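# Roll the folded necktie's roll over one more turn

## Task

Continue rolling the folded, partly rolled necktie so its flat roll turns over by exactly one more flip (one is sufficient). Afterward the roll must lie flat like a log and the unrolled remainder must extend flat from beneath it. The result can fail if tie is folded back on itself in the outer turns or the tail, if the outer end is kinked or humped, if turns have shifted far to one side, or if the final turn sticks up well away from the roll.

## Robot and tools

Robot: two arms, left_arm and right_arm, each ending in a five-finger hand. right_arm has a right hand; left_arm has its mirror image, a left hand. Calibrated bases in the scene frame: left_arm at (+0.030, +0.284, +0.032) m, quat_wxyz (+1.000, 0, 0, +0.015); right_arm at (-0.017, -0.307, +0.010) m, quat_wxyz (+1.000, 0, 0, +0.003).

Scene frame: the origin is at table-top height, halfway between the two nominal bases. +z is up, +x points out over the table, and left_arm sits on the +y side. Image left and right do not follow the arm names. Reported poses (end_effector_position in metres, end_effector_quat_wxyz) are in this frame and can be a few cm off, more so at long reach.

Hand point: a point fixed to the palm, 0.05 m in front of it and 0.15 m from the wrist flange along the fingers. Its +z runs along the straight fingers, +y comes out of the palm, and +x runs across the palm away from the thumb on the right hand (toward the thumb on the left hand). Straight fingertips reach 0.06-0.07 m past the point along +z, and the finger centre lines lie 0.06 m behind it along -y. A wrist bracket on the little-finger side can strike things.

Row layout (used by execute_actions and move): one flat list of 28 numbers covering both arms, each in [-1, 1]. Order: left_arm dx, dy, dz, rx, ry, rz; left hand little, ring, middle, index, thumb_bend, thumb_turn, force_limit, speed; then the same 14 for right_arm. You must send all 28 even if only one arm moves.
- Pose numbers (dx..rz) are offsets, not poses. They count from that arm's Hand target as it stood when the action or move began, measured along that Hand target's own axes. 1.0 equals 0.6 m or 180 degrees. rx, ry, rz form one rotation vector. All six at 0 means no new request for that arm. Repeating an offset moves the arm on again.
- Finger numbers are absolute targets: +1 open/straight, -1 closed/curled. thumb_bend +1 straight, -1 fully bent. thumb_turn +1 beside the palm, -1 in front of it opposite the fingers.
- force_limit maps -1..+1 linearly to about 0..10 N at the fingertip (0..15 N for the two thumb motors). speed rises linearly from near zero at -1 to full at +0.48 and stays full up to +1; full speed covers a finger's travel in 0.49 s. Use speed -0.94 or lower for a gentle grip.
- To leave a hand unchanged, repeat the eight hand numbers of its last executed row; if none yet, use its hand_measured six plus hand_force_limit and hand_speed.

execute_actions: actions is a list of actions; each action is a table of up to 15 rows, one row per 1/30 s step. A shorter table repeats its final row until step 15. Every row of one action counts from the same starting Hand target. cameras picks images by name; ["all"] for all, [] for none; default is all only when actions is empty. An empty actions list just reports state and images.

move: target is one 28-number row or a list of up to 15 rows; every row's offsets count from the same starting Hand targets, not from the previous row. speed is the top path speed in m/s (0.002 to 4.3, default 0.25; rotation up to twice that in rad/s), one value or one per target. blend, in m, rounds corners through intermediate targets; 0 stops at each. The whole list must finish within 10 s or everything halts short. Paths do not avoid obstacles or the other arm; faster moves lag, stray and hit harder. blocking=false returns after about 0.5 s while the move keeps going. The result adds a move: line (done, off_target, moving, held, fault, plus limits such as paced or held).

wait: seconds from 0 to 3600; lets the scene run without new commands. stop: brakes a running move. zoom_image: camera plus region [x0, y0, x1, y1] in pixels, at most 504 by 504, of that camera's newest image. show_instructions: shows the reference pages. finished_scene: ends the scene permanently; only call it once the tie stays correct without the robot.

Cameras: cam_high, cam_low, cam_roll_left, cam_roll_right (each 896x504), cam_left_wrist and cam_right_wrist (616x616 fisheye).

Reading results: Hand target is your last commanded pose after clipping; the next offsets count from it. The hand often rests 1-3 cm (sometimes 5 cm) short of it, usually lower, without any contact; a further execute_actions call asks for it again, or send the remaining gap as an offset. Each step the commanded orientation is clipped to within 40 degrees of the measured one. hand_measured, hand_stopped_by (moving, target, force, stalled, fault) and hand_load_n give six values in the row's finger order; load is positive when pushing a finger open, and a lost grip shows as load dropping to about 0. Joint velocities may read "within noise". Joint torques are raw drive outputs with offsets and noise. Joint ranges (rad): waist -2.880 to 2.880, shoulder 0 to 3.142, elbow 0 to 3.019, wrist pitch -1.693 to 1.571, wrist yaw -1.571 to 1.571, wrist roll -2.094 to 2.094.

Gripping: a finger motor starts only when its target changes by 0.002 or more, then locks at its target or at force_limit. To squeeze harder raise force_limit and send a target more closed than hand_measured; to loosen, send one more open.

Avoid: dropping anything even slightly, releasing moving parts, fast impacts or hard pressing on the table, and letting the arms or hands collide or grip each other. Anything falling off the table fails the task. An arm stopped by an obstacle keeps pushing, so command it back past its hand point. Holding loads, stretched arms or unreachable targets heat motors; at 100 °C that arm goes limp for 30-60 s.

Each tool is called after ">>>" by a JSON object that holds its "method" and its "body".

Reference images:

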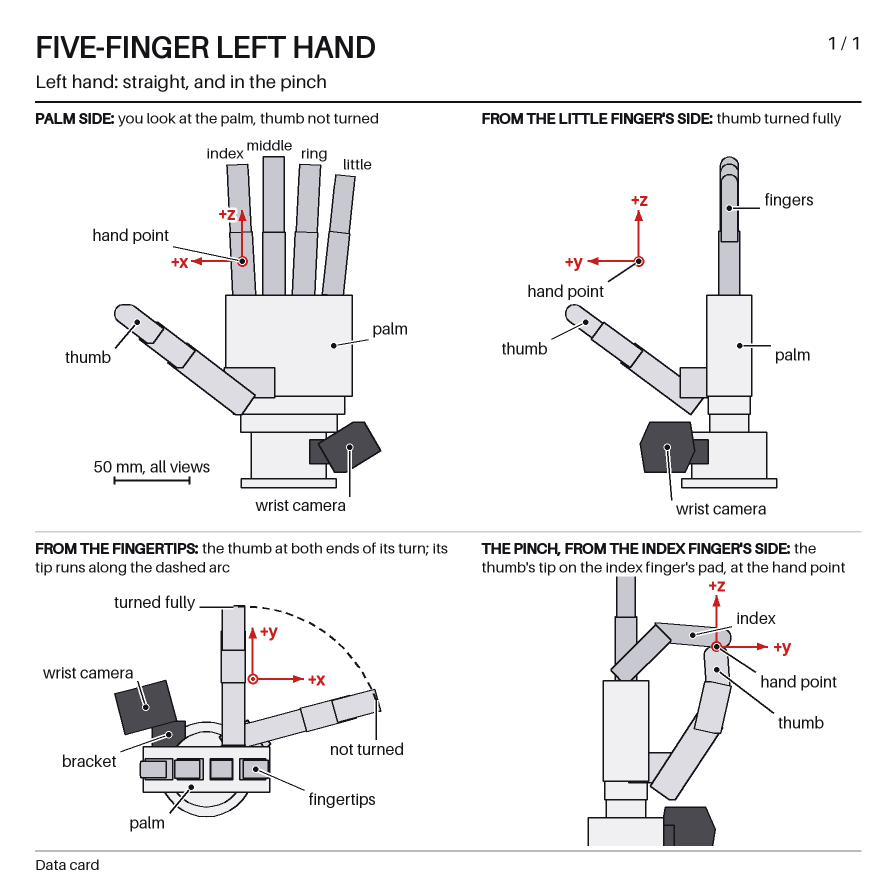

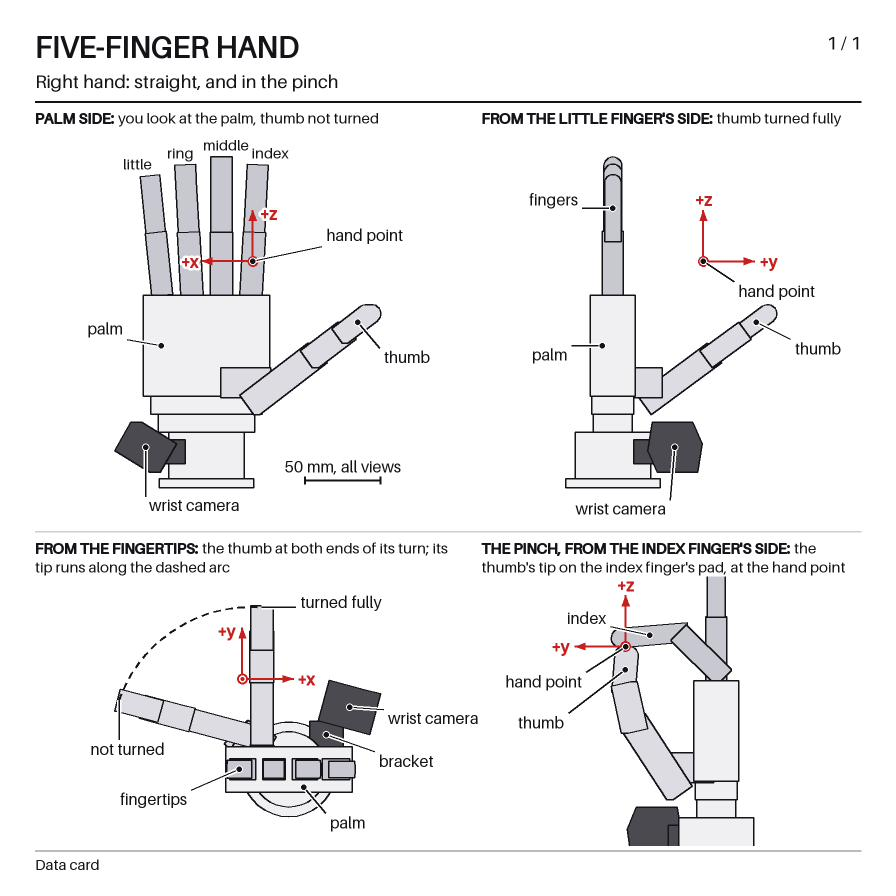

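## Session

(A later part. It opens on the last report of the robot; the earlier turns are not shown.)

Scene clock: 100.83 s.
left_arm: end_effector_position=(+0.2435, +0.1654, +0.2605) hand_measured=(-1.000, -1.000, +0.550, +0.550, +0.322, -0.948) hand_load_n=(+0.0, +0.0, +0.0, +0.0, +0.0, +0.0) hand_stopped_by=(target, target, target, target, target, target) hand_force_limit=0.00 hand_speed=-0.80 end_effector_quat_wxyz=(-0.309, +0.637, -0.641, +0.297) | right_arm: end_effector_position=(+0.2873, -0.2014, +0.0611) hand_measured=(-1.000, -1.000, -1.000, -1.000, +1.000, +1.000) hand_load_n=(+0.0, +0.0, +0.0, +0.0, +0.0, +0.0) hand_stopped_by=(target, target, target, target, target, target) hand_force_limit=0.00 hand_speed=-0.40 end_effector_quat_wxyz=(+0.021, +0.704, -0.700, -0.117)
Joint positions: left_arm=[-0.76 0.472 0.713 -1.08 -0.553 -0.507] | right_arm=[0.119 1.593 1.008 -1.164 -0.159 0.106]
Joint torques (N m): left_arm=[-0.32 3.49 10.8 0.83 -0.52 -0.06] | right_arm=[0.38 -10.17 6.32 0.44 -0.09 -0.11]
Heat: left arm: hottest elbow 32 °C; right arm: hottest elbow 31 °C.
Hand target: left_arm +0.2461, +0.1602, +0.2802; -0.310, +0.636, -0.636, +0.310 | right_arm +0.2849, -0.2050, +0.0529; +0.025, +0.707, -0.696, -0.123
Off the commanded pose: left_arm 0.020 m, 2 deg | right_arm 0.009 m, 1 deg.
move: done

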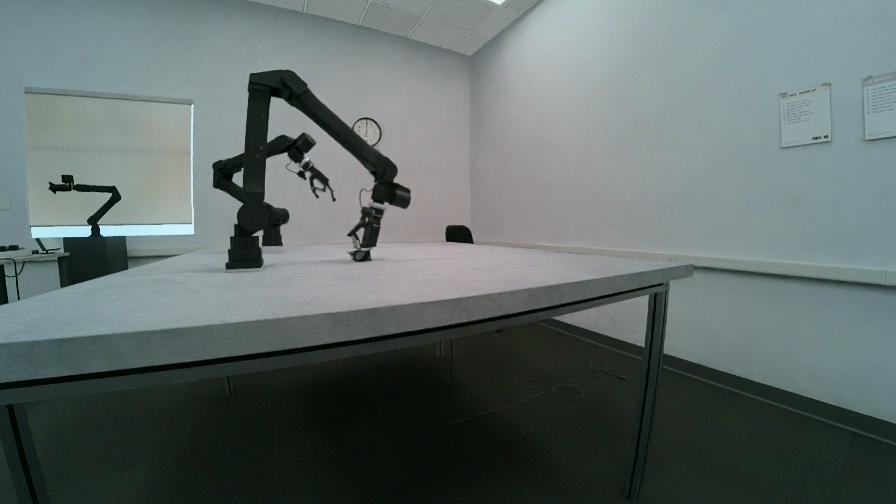

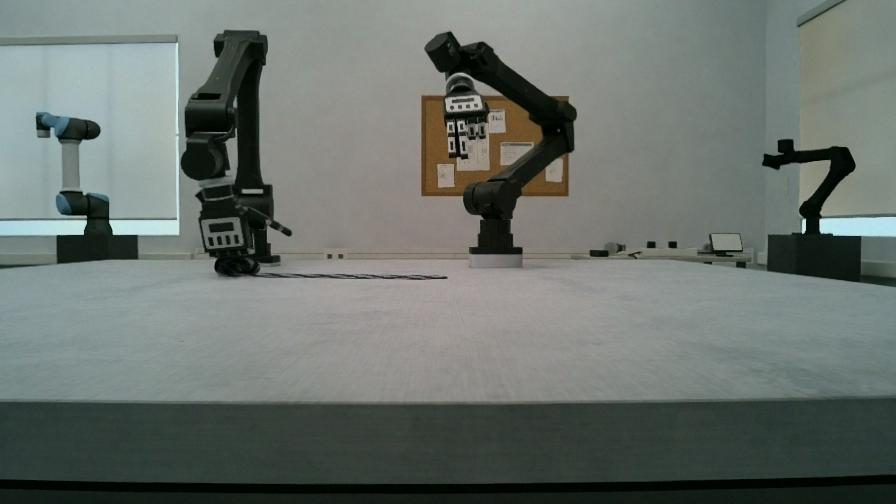

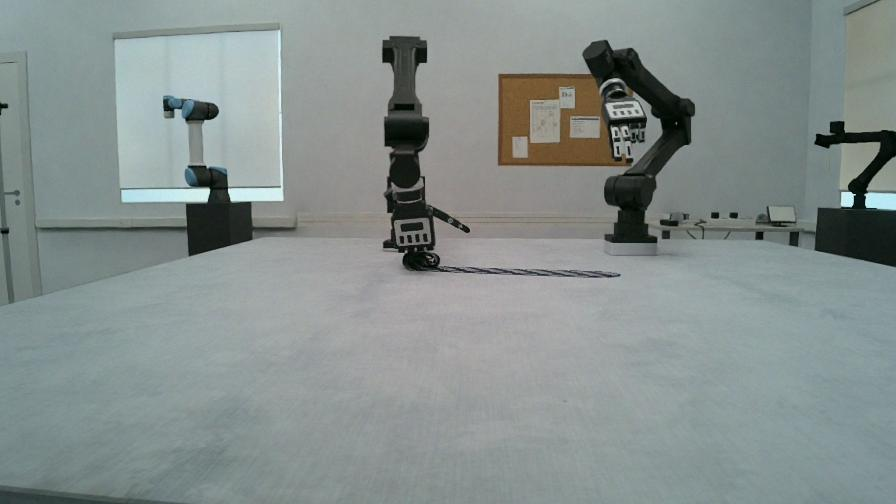

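>>> {"method": "move", "body": {"target": [0, 0, 0, 0, 0, 0, -1, -1, 0.55, 0.55, 0.322, -0.948, 0, -0.8, -0.0753, -0.0008, 0.0035, 0, 0, 0, -1, -1, -1, -1, 1, 1, 0, -0.4], "speed": 0.05, "cameras": ["cam_low", "cam_roll_left", "cam_roll_right"]}}

>>> {"method": "zoom_image", "body": {"camera": "cam_low", "region": [325, 190, 405, 270]}}

>>> {"method": "zoom_image", "body": {"camera": "cam_roll_left", "region": [180, 170, 300, 290]}}

>>> {"method": "zoom_image", "body": {"camera": "cam_roll_right", "region": [370, 170, 490, 290]}}

Scene clock: 102.80 s.
left_arm: end_effector_position=(+0.2435, +0.1654, +0.2605) hand_measured=(-1.000, -1.000, +0.550, +0.550, +0.322, -0.948) hand_load_n=(+0.0, -0.5, +0.0, +0.0, +0.0, +0.0) hand_stopped_by=(target, target, target, target, target, target) hand_force_limit=0.00 hand_speed=-0.80 end_effector_quat_wxyz=(-0.309, +0.637, -0.641, +0.297) | right_arm: end_effector_position=(+0.2773, -0.1670, +0.0610) hand_measured=(-1.000, -1.000, -1.000, -1.000, +1.000, +1.000) hand_load_n=(+0.0, +0.0, +0.5, +0.0, +0.0, +0.0) hand_stopped_by=(target, target, target, target, target, target) hand_force_limit=0.00 hand_speed=-0.40 end_effector_quat_wxyz=(+0.028, +0.712, -0.691, -0.122)
Joint positions: left_arm=[-0.76 0.472 0.713 -1.08 -0.553 -0.507] | right_arm=[0.212 1.597 1.008 -1.164 -0.172 0.174]
Joint torques (N m): left_arm=[-0.32 3.49 10.8 0.83 -0.52 -0.06] | right_arm=[1.67 -9.93 8.09 0.58 -0.36 0.26]
Heat: left arm: hottest elbow 32 °C; right arm: hottest elbow 31 °C.
Hand target: left_arm +0.2461, +0.1602, +0.2802; -0.310, +0.636, -0.636, +0.310 | right_arm +0.2849, -0.1599, +0.0571; +0.025, +0.707, -0.696, -0.123
Off the commanded pose: left_arm 0.020 m, 2 deg | right_arm 0.011 m, 1 deg.
move: off_target (right_arm)

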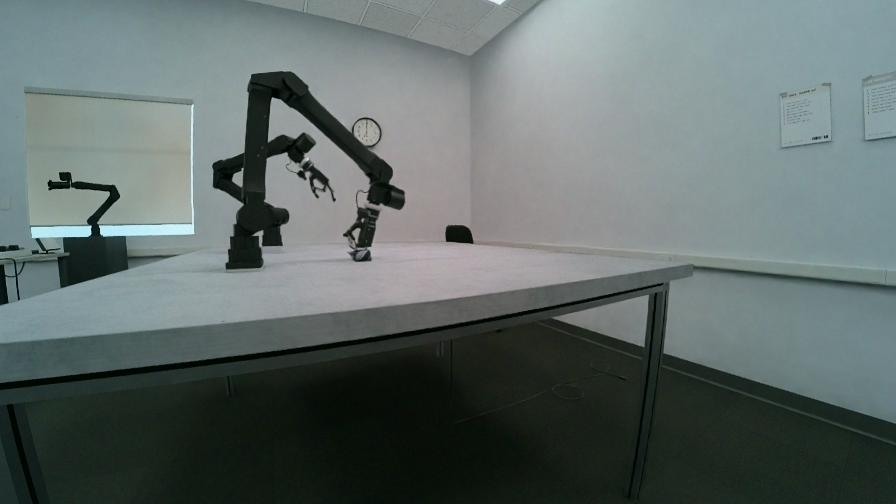

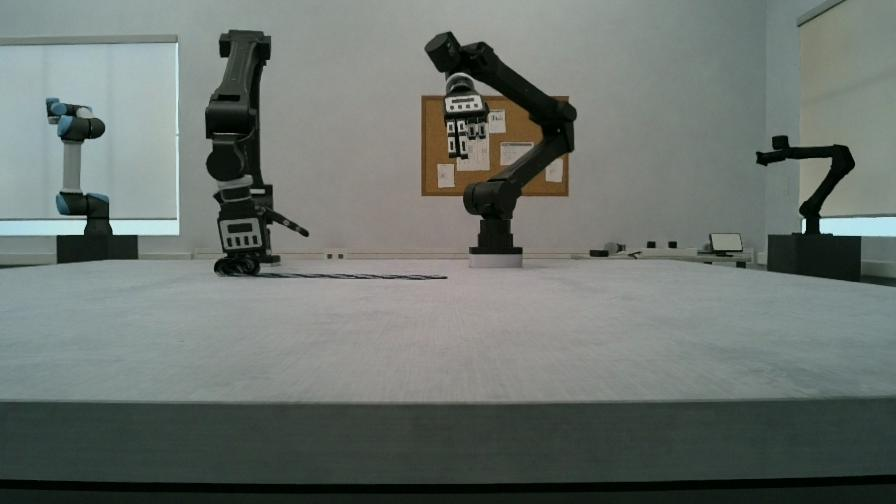

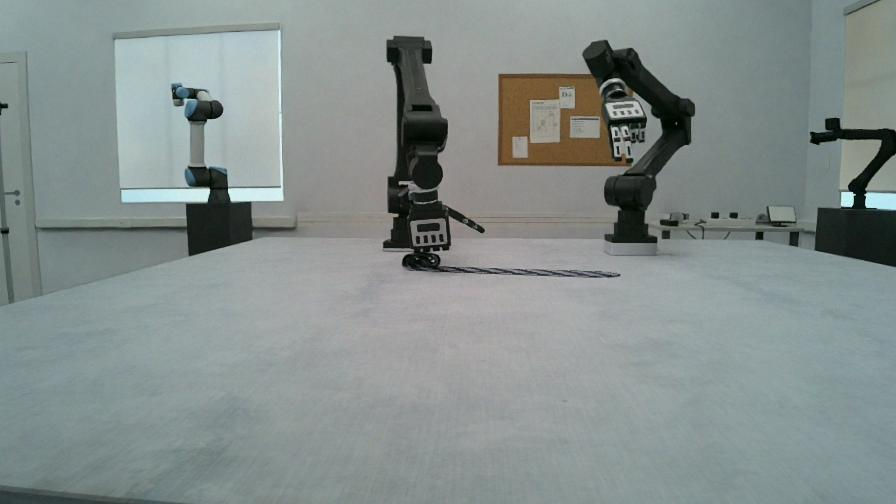

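Scaled by 6.300 from the camera's image (finer frame: 1280x720).

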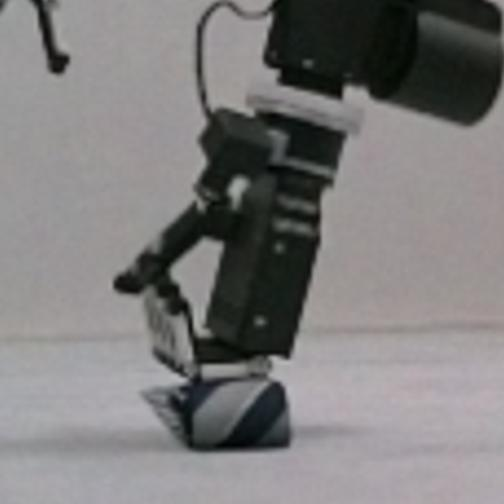

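Scaled by 4.200 from the camera's image (finer frame: 1280x720).

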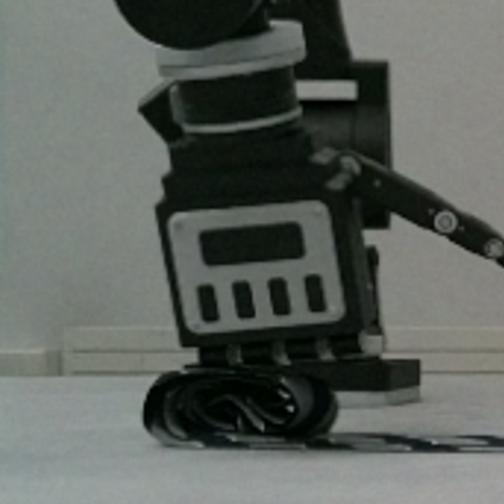

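Scaled by 4.200 from the camera's image (finer frame: 1280x720).

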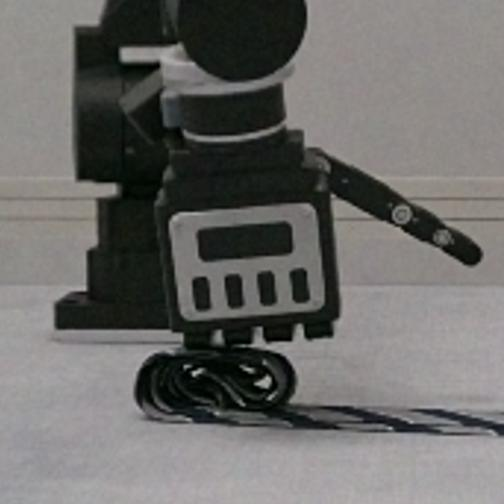

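>>> {"method": "move", "body": {"target": [[0, 0, 0, 0, 0, 0, -1, -1, 0.55, 0.55, 0.322, -0.948, 0, -0.8, -0.0183, 0.0273, -0.1292, 0, 0, 0, -1, -1, -1, -1, 1, 1, 0, -0.4],[0, 0, 0, 0, 0, 0, -1, -1, 0.55, 0.55, 0.322, -0.948, 0, -0.8, 0.2055, -0.0637, -0.2538, -0.1087, -0.2090, 0.4580, 1, 1, 1, 1, 1, -1, 0, -0.4]], "speed": 0.2, "blend": 0.03, "cameras": ["all"]}}

>>> {"method": "zoom_image", "body": {"camera": "cam_low", "region": [305, 170, 405, 270]}}

>>> {"method": "zoom_image", "body": {"camera": "cam_roll_left", "region": [140, 170, 300, 290]}}

Scene clock: 112.57 s.
left_arm: end_effector_position=(+0.2435, +0.1654, +0.2605) hand_measured=(-1.000, -1.000, +0.550, +0.550, +0.322, -0.948) hand_load_n=(+0.0, +0.0, -0.5, +0.0, +0.0, +0.0) hand_stopped_by=(target, target, target, target, target, target) hand_force_limit=0.00 hand_speed=-0.80 end_effector_quat_wxyz=(-0.309, +0.637, -0.641, +0.297) | right_arm: end_effector_position=(+0.3571, -0.3011, +0.1785) hand_measured=(+1.000, +1.000, +1.000, +1.000, +1.000, -1.000) hand_load_n=(+0.0, +0.0, +0.0, +0.0, +0.0, +0.0) hand_stopped_by=(target, target, target, target, target, target) hand_force_limit=0.00 hand_speed=-0.40 end_effector_quat_wxyz=(+0.007, -0.017, +0.926, +0.376)
Joint positions: left_arm=[-0.76 0.472 0.713 -1.08 -0.553 -0.507] | right_arm=[-0.471 1.54 1.054 -1.495 -0.673 0.924]
Joint torques (N m): left_arm=[-0.26 3.49 10.8 0.83 -0.52 -0.06] | right_arm=[0.26 -11.4 6.27 -0.77 -0.8 0.22]
Heat: left arm: hottest elbow 32 °C; right arm: hottest elbow 31 °C.
Hand target: left_arm +0.2461, +0.1602, +0.2802; -0.310, +0.636, -0.636, +0.310 | right_arm +0.3541, -0.3015, +0.1796; +0.000, +0.000, +0.924, +0.382
Off the commanded pose: left_arm 0.020 m, 2 deg | right_arm 0.003 m, 2 deg.
move: done

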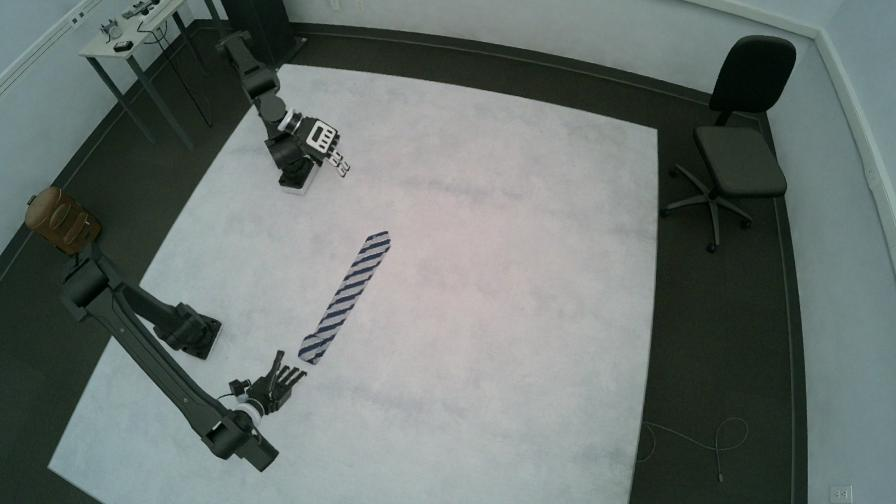

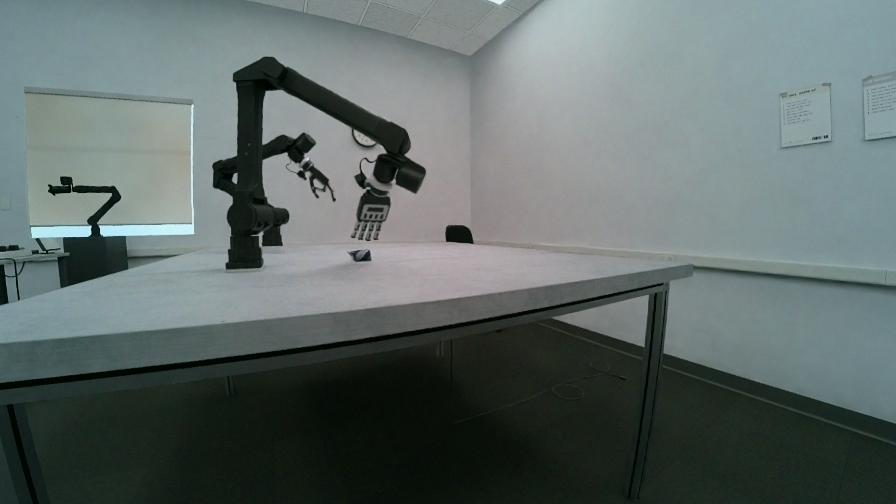

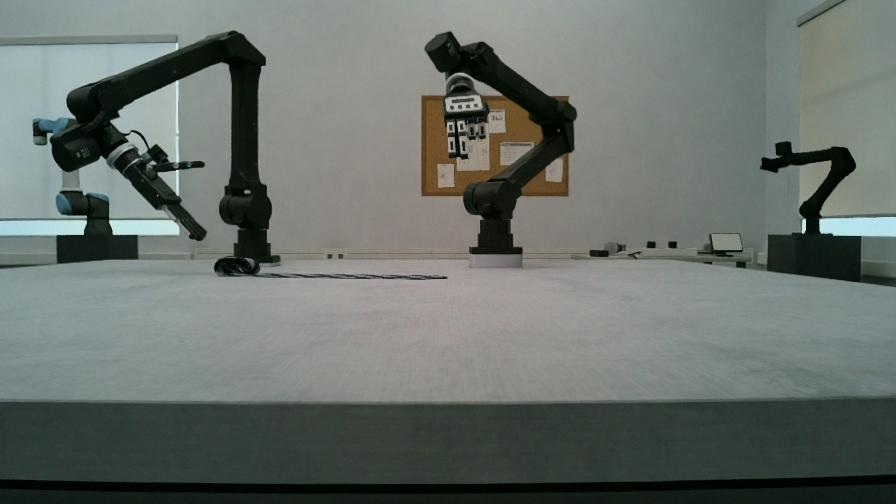

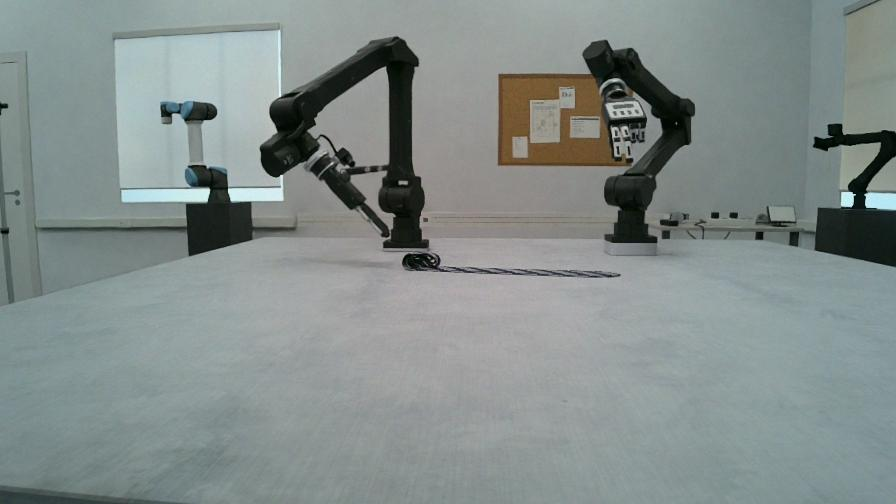

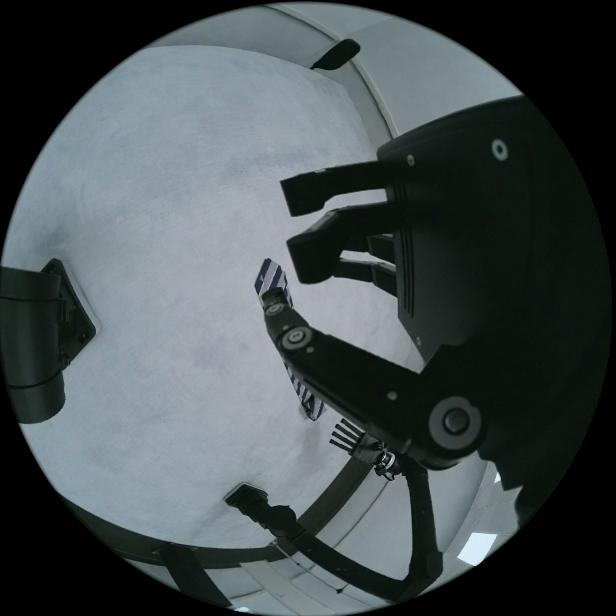

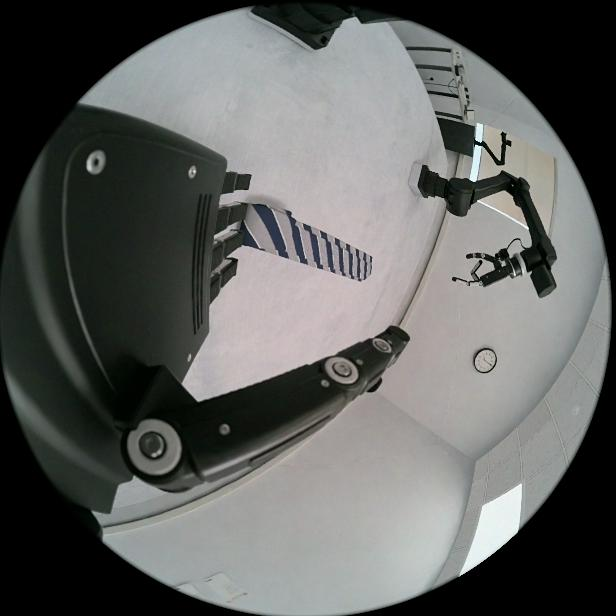

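Scaled by 5.040 from the camera's image (finer frame: 1280x720).

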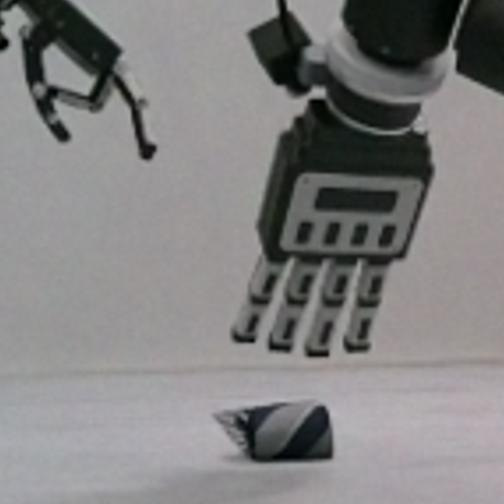

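Scaled by 3.150 from the camera's image (finer frame: 1280x720).

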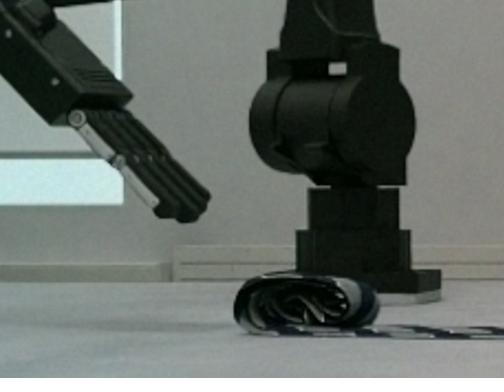

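>>> {"method": "move", "body": {"target": [0, 0, 0, 0, 0, 0, -1, -1, 0.55, 0.55, 0.322, -0.948, 0, -0.8, 0.02, -0.0707, 0.0707, 0, 0, 0, 1, 1, 1, 1, 1, -1, 0, -0.4], "speed": 0.1, "cameras": ["cam_low", "cam_roll_left", "cam_roll_right", "cam_right_wrist", "cam_high"]}}

>>> {"method": "zoom_image", "body": {"camera": "cam_low", "region": [325, 190, 405, 270]}}

>>> {"method": "zoom_image", "body": {"camera": "cam_roll_left", "region": [180, 200, 270, 290]}}

>>> {"method": "zoom_image", "body": {"camera": "cam_high", "region": [260, 320, 350, 400]}}

Scene clock: 115.23 s.
left_arm: end_effector_position=(+0.2435, +0.1654, +0.2605) hand_measured=(-1.000, -1.000, +0.550, +0.550, +0.322, -0.948) hand_load_n=(+0.0, +0.0, +0.0, +0.0, +0.0, +0.5) hand_stopped_by=(target, target, target, target, target, target) hand_force_limit=0.00 hand_speed=-0.80 end_effector_quat_wxyz=(-0.309, +0.637, -0.641, +0.297) | right_arm: end_effector_position=(+0.3425, -0.2983, +0.1262) hand_measured=(+1.000, +1.000, +1.000, +1.000, +1.000, -1.000) hand_load_n=(+0.0, +0.0, +0.0, +0.0, +0.0, +0.0) hand_stopped_by=(target, target, target, target, target, target) hand_force_limit=0.00 hand_speed=-0.40 end_effector_quat_wxyz=(+0.003, -0.009, +0.925, +0.379)
Joint positions: left_arm=[-0.76 0.472 0.713 -1.08 -0.553 -0.507] | right_arm=[-0.483 1.588 0.945 -1.354 -0.673 0.924]
Joint torques (N m): left_arm=[-0.32 3.55 10.8 0.83 -0.51 -0.06] | right_arm=[0.15 -9.58 5.76 0.08 -0.54 0.04]
Heat: left arm: hottest elbow 32 °C; right arm: hottest elbow 31 °C.
Hand target: left_arm +0.2461, +0.1602, +0.2802; -0.310, +0.636, -0.636, +0.310 | right_arm +0.3421, -0.3015, +0.1197; +0.000, +0.000, +0.924, +0.382
Off the commanded pose: left_arm 0.020 m, 2 deg | right_arm 0.007 m, 1 deg.
move: done
Images, in order (width x height): cam_high 896x504, cam_low 896x504, cam_roll_left 896x504, cam_roll_right 896x504, cam_right_wrist 616x616.

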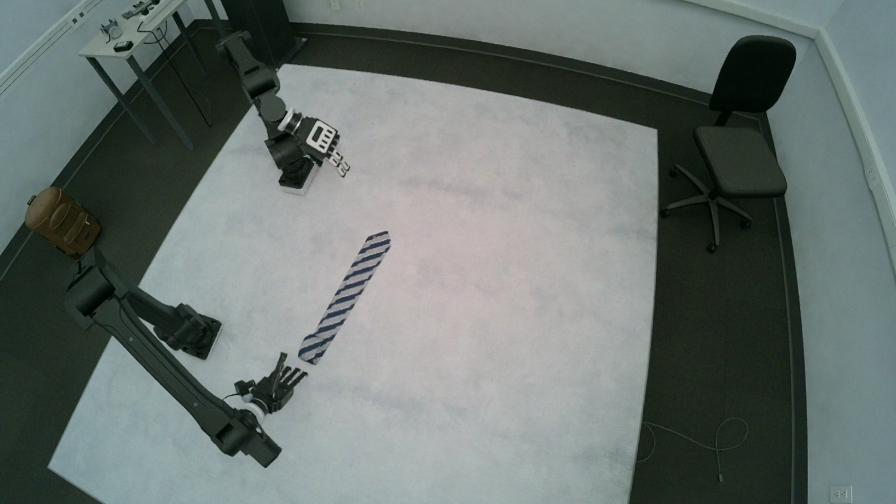

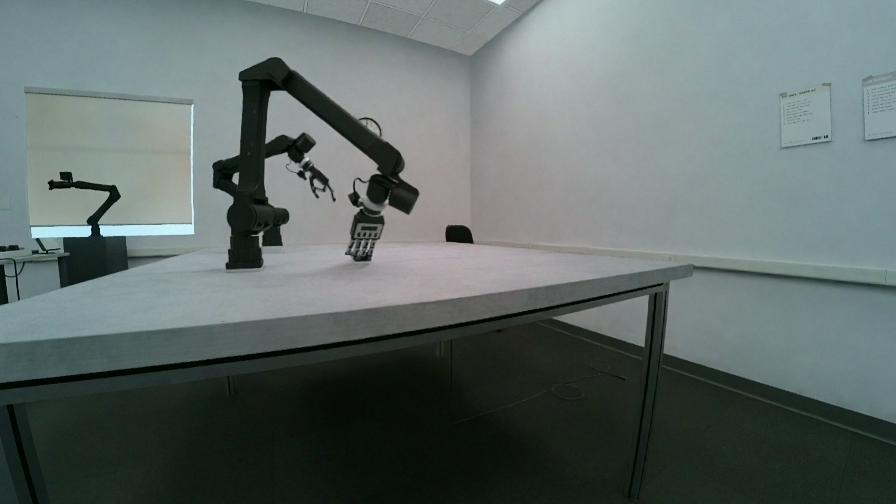

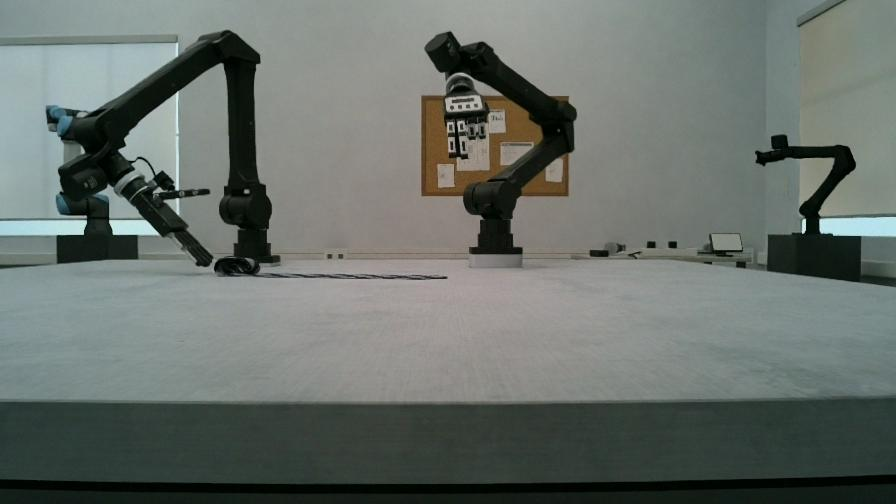

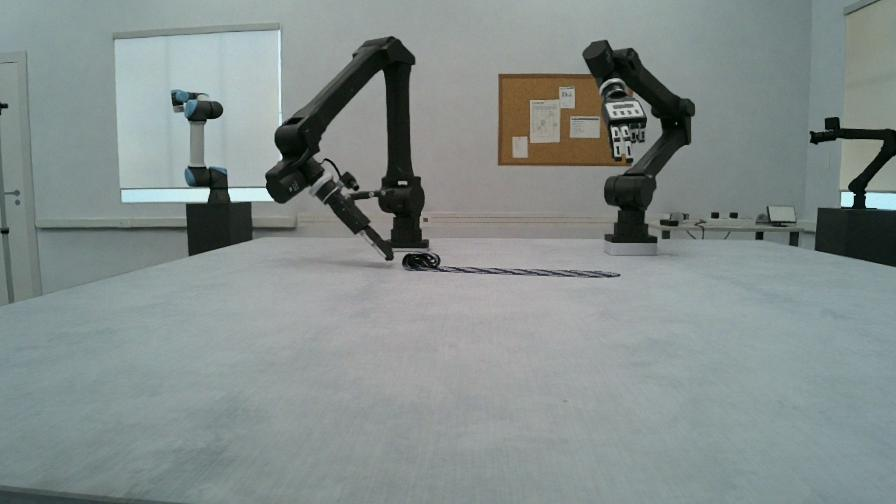

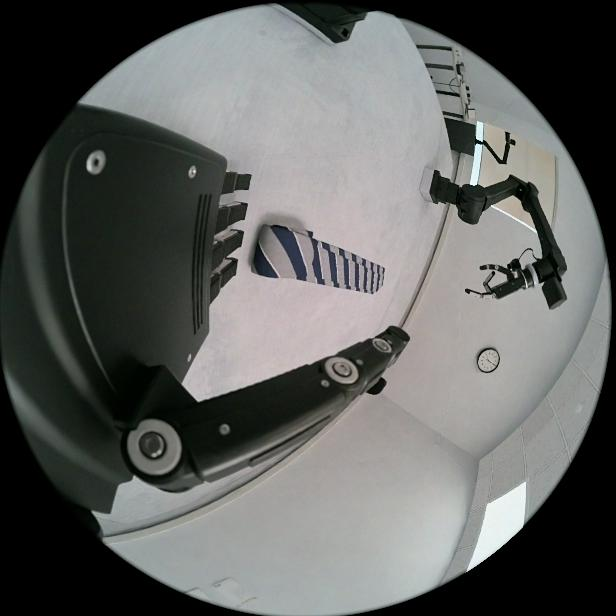

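Scaled by 6.300 from the camera's image (finer frame: 1280x720).

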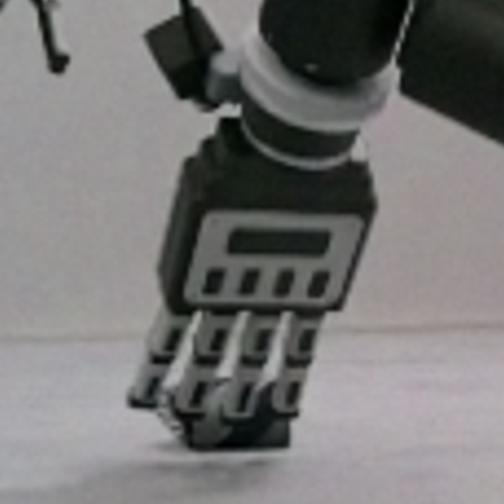

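Scaled by 5.600 from the camera's image (finer frame: 1280x720).

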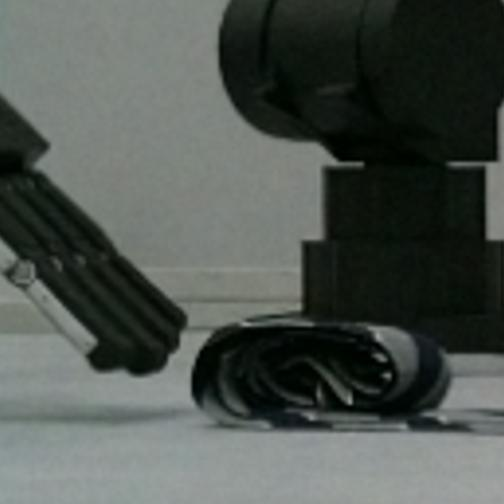

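Scaled by 5.600 from the camera's image (finer frame: 1280x720).

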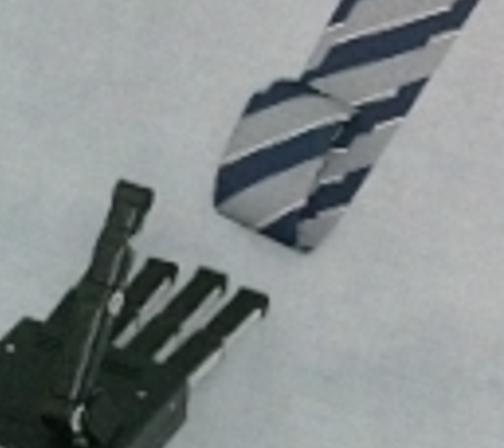

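>>> {"method": "move", "body": {"target": [0, 0, 0, 0, 0, 0, -1, -1, 0.55, 0.55, 0.322, -0.948, 0, -0.8, -0.0083, -0.0035, 0.0271, 0, 0, 0, 1, 1, 1, 1, 1, -1, 0, -0.4], "speed": 0.08, "cameras": ["cam_low", "cam_roll_left", "cam_high"]}}

>>> {"method": "zoom_image", "body": {"camera": "cam_low", "region": [325, 190, 405, 270]}}

>>> {"method": "zoom_image", "body": {"camera": "cam_roll_left", "region": [180, 200, 270, 290]}}

>>> {"method": "zoom_image", "body": {"camera": "cam_high", "region": [260, 320, 350, 400]}}

Scene clock: 117.23 s.
left_arm: end_effector_position=(+0.2435, +0.1654, +0.2605) hand_measured=(-1.000, -1.000, +0.550, +0.550, +0.322, -0.948) hand_load_n=(+0.0, +0.0, +0.0, -0.5, +0.0, +0.0) hand_stopped_by=(target, target, target, target, target, target) hand_force_limit=0.00 hand_speed=-0.80 end_effector_quat_wxyz=(-0.309, +0.637, -0.641, +0.297) | right_arm: end_effector_position=(+0.3469, -0.2958, +0.1138) hand_measured=(+1.000, +1.000, +1.000, +1.000, +1.000, -1.000) hand_load_n=(+0.0, +0.0, +0.0, +0.0, +0.0, +0.0) hand_stopped_by=(target, target, target, target, target, target) hand_force_limit=0.00 hand_speed=-0.40 end_effector_quat_wxyz=(+0.010, -0.010, +0.927, +0.376)
Joint positions: left_arm=[-0.76 0.472 0.713 -1.08 -0.553 -0.507] | right_arm=[-0.472 1.604 0.929 -1.296 -0.679 0.941]
Joint torques (N m): left_arm=[-0.32 3.49 10.8 0.8 -0.51 -0.06] | right_arm=[1.85 -9.47 5.49 0.09 -0.83 0.23]
Heat: left arm: hottest elbow 32 °C; right arm: hottest elbow 31 °C.
Hand target: left_arm +0.2461, +0.1602, +0.2802; -0.310, +0.636, -0.636, +0.310 | right_arm +0.3471, -0.2915, +0.1067; +0.000, +0.000, +0.924, +0.382
Off the commanded pose: left_arm 0.020 m, 2 deg | right_arm 0.008 m, 2 deg.
move: done
Images, in order (width x height): cam_high 896x504, cam_low 896x504, cam_roll_left 896x504.

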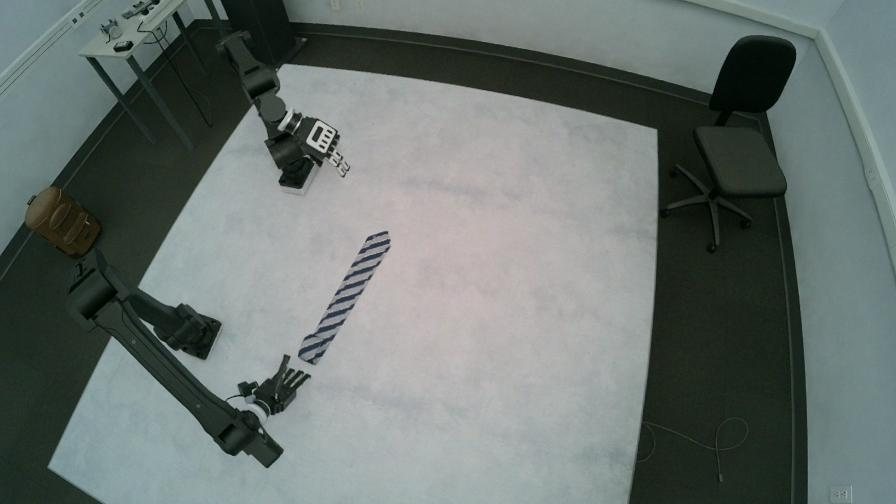

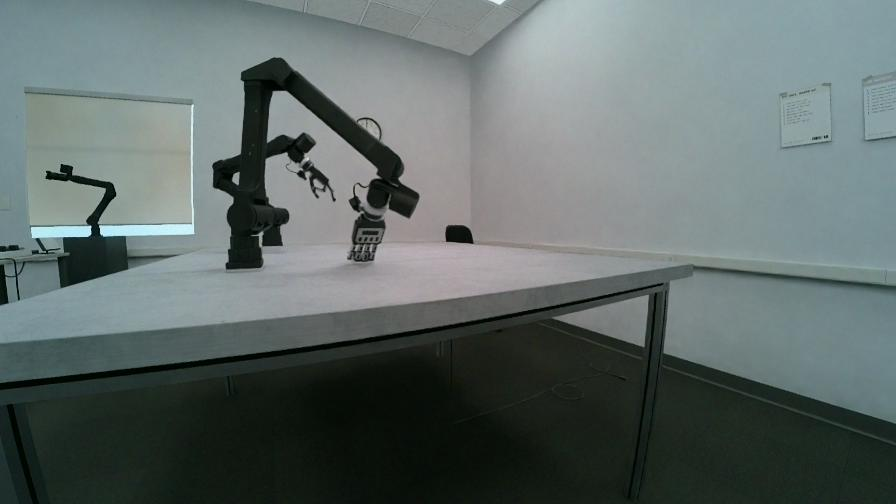

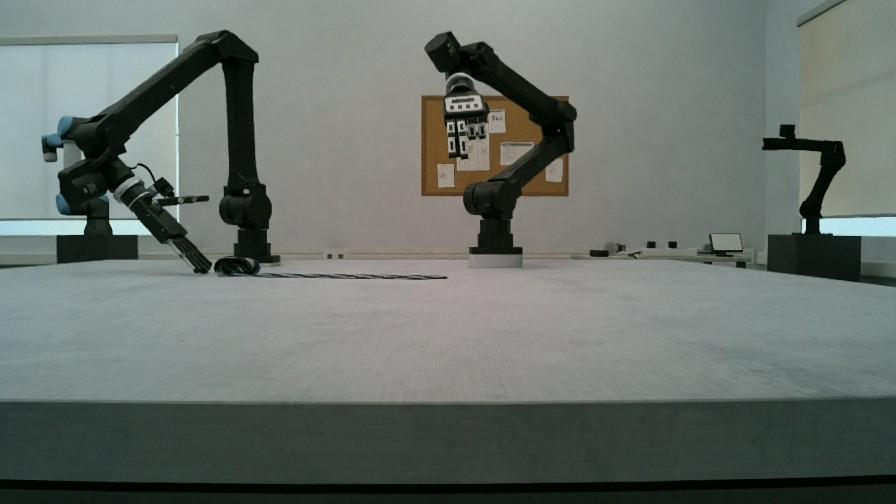

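Scaled by 6.300 from the camera's image (finer frame: 1280x720).

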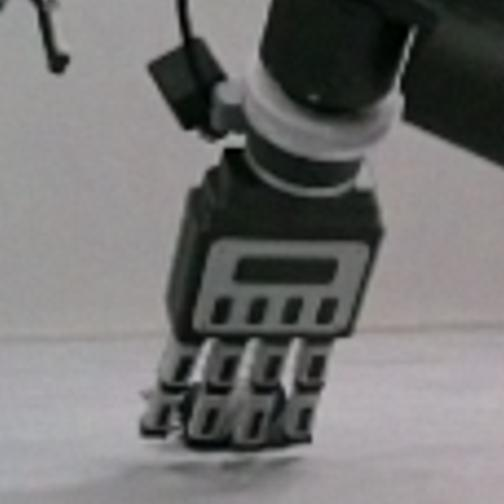

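Scaled by 5.600 from the camera's image (finer frame: 1280x720).

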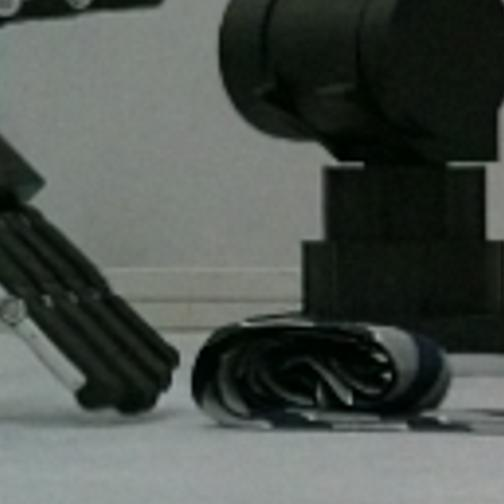

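Scaled by 5.600 from the camera's image (finer frame: 1280x720).

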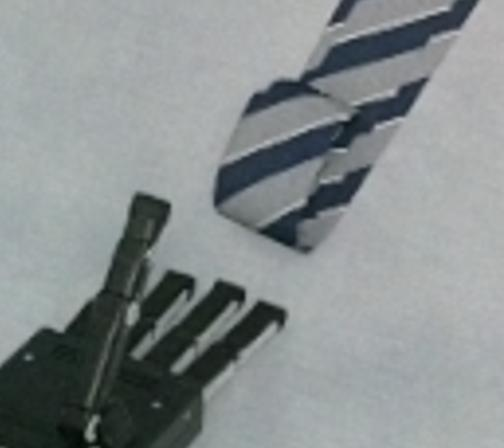

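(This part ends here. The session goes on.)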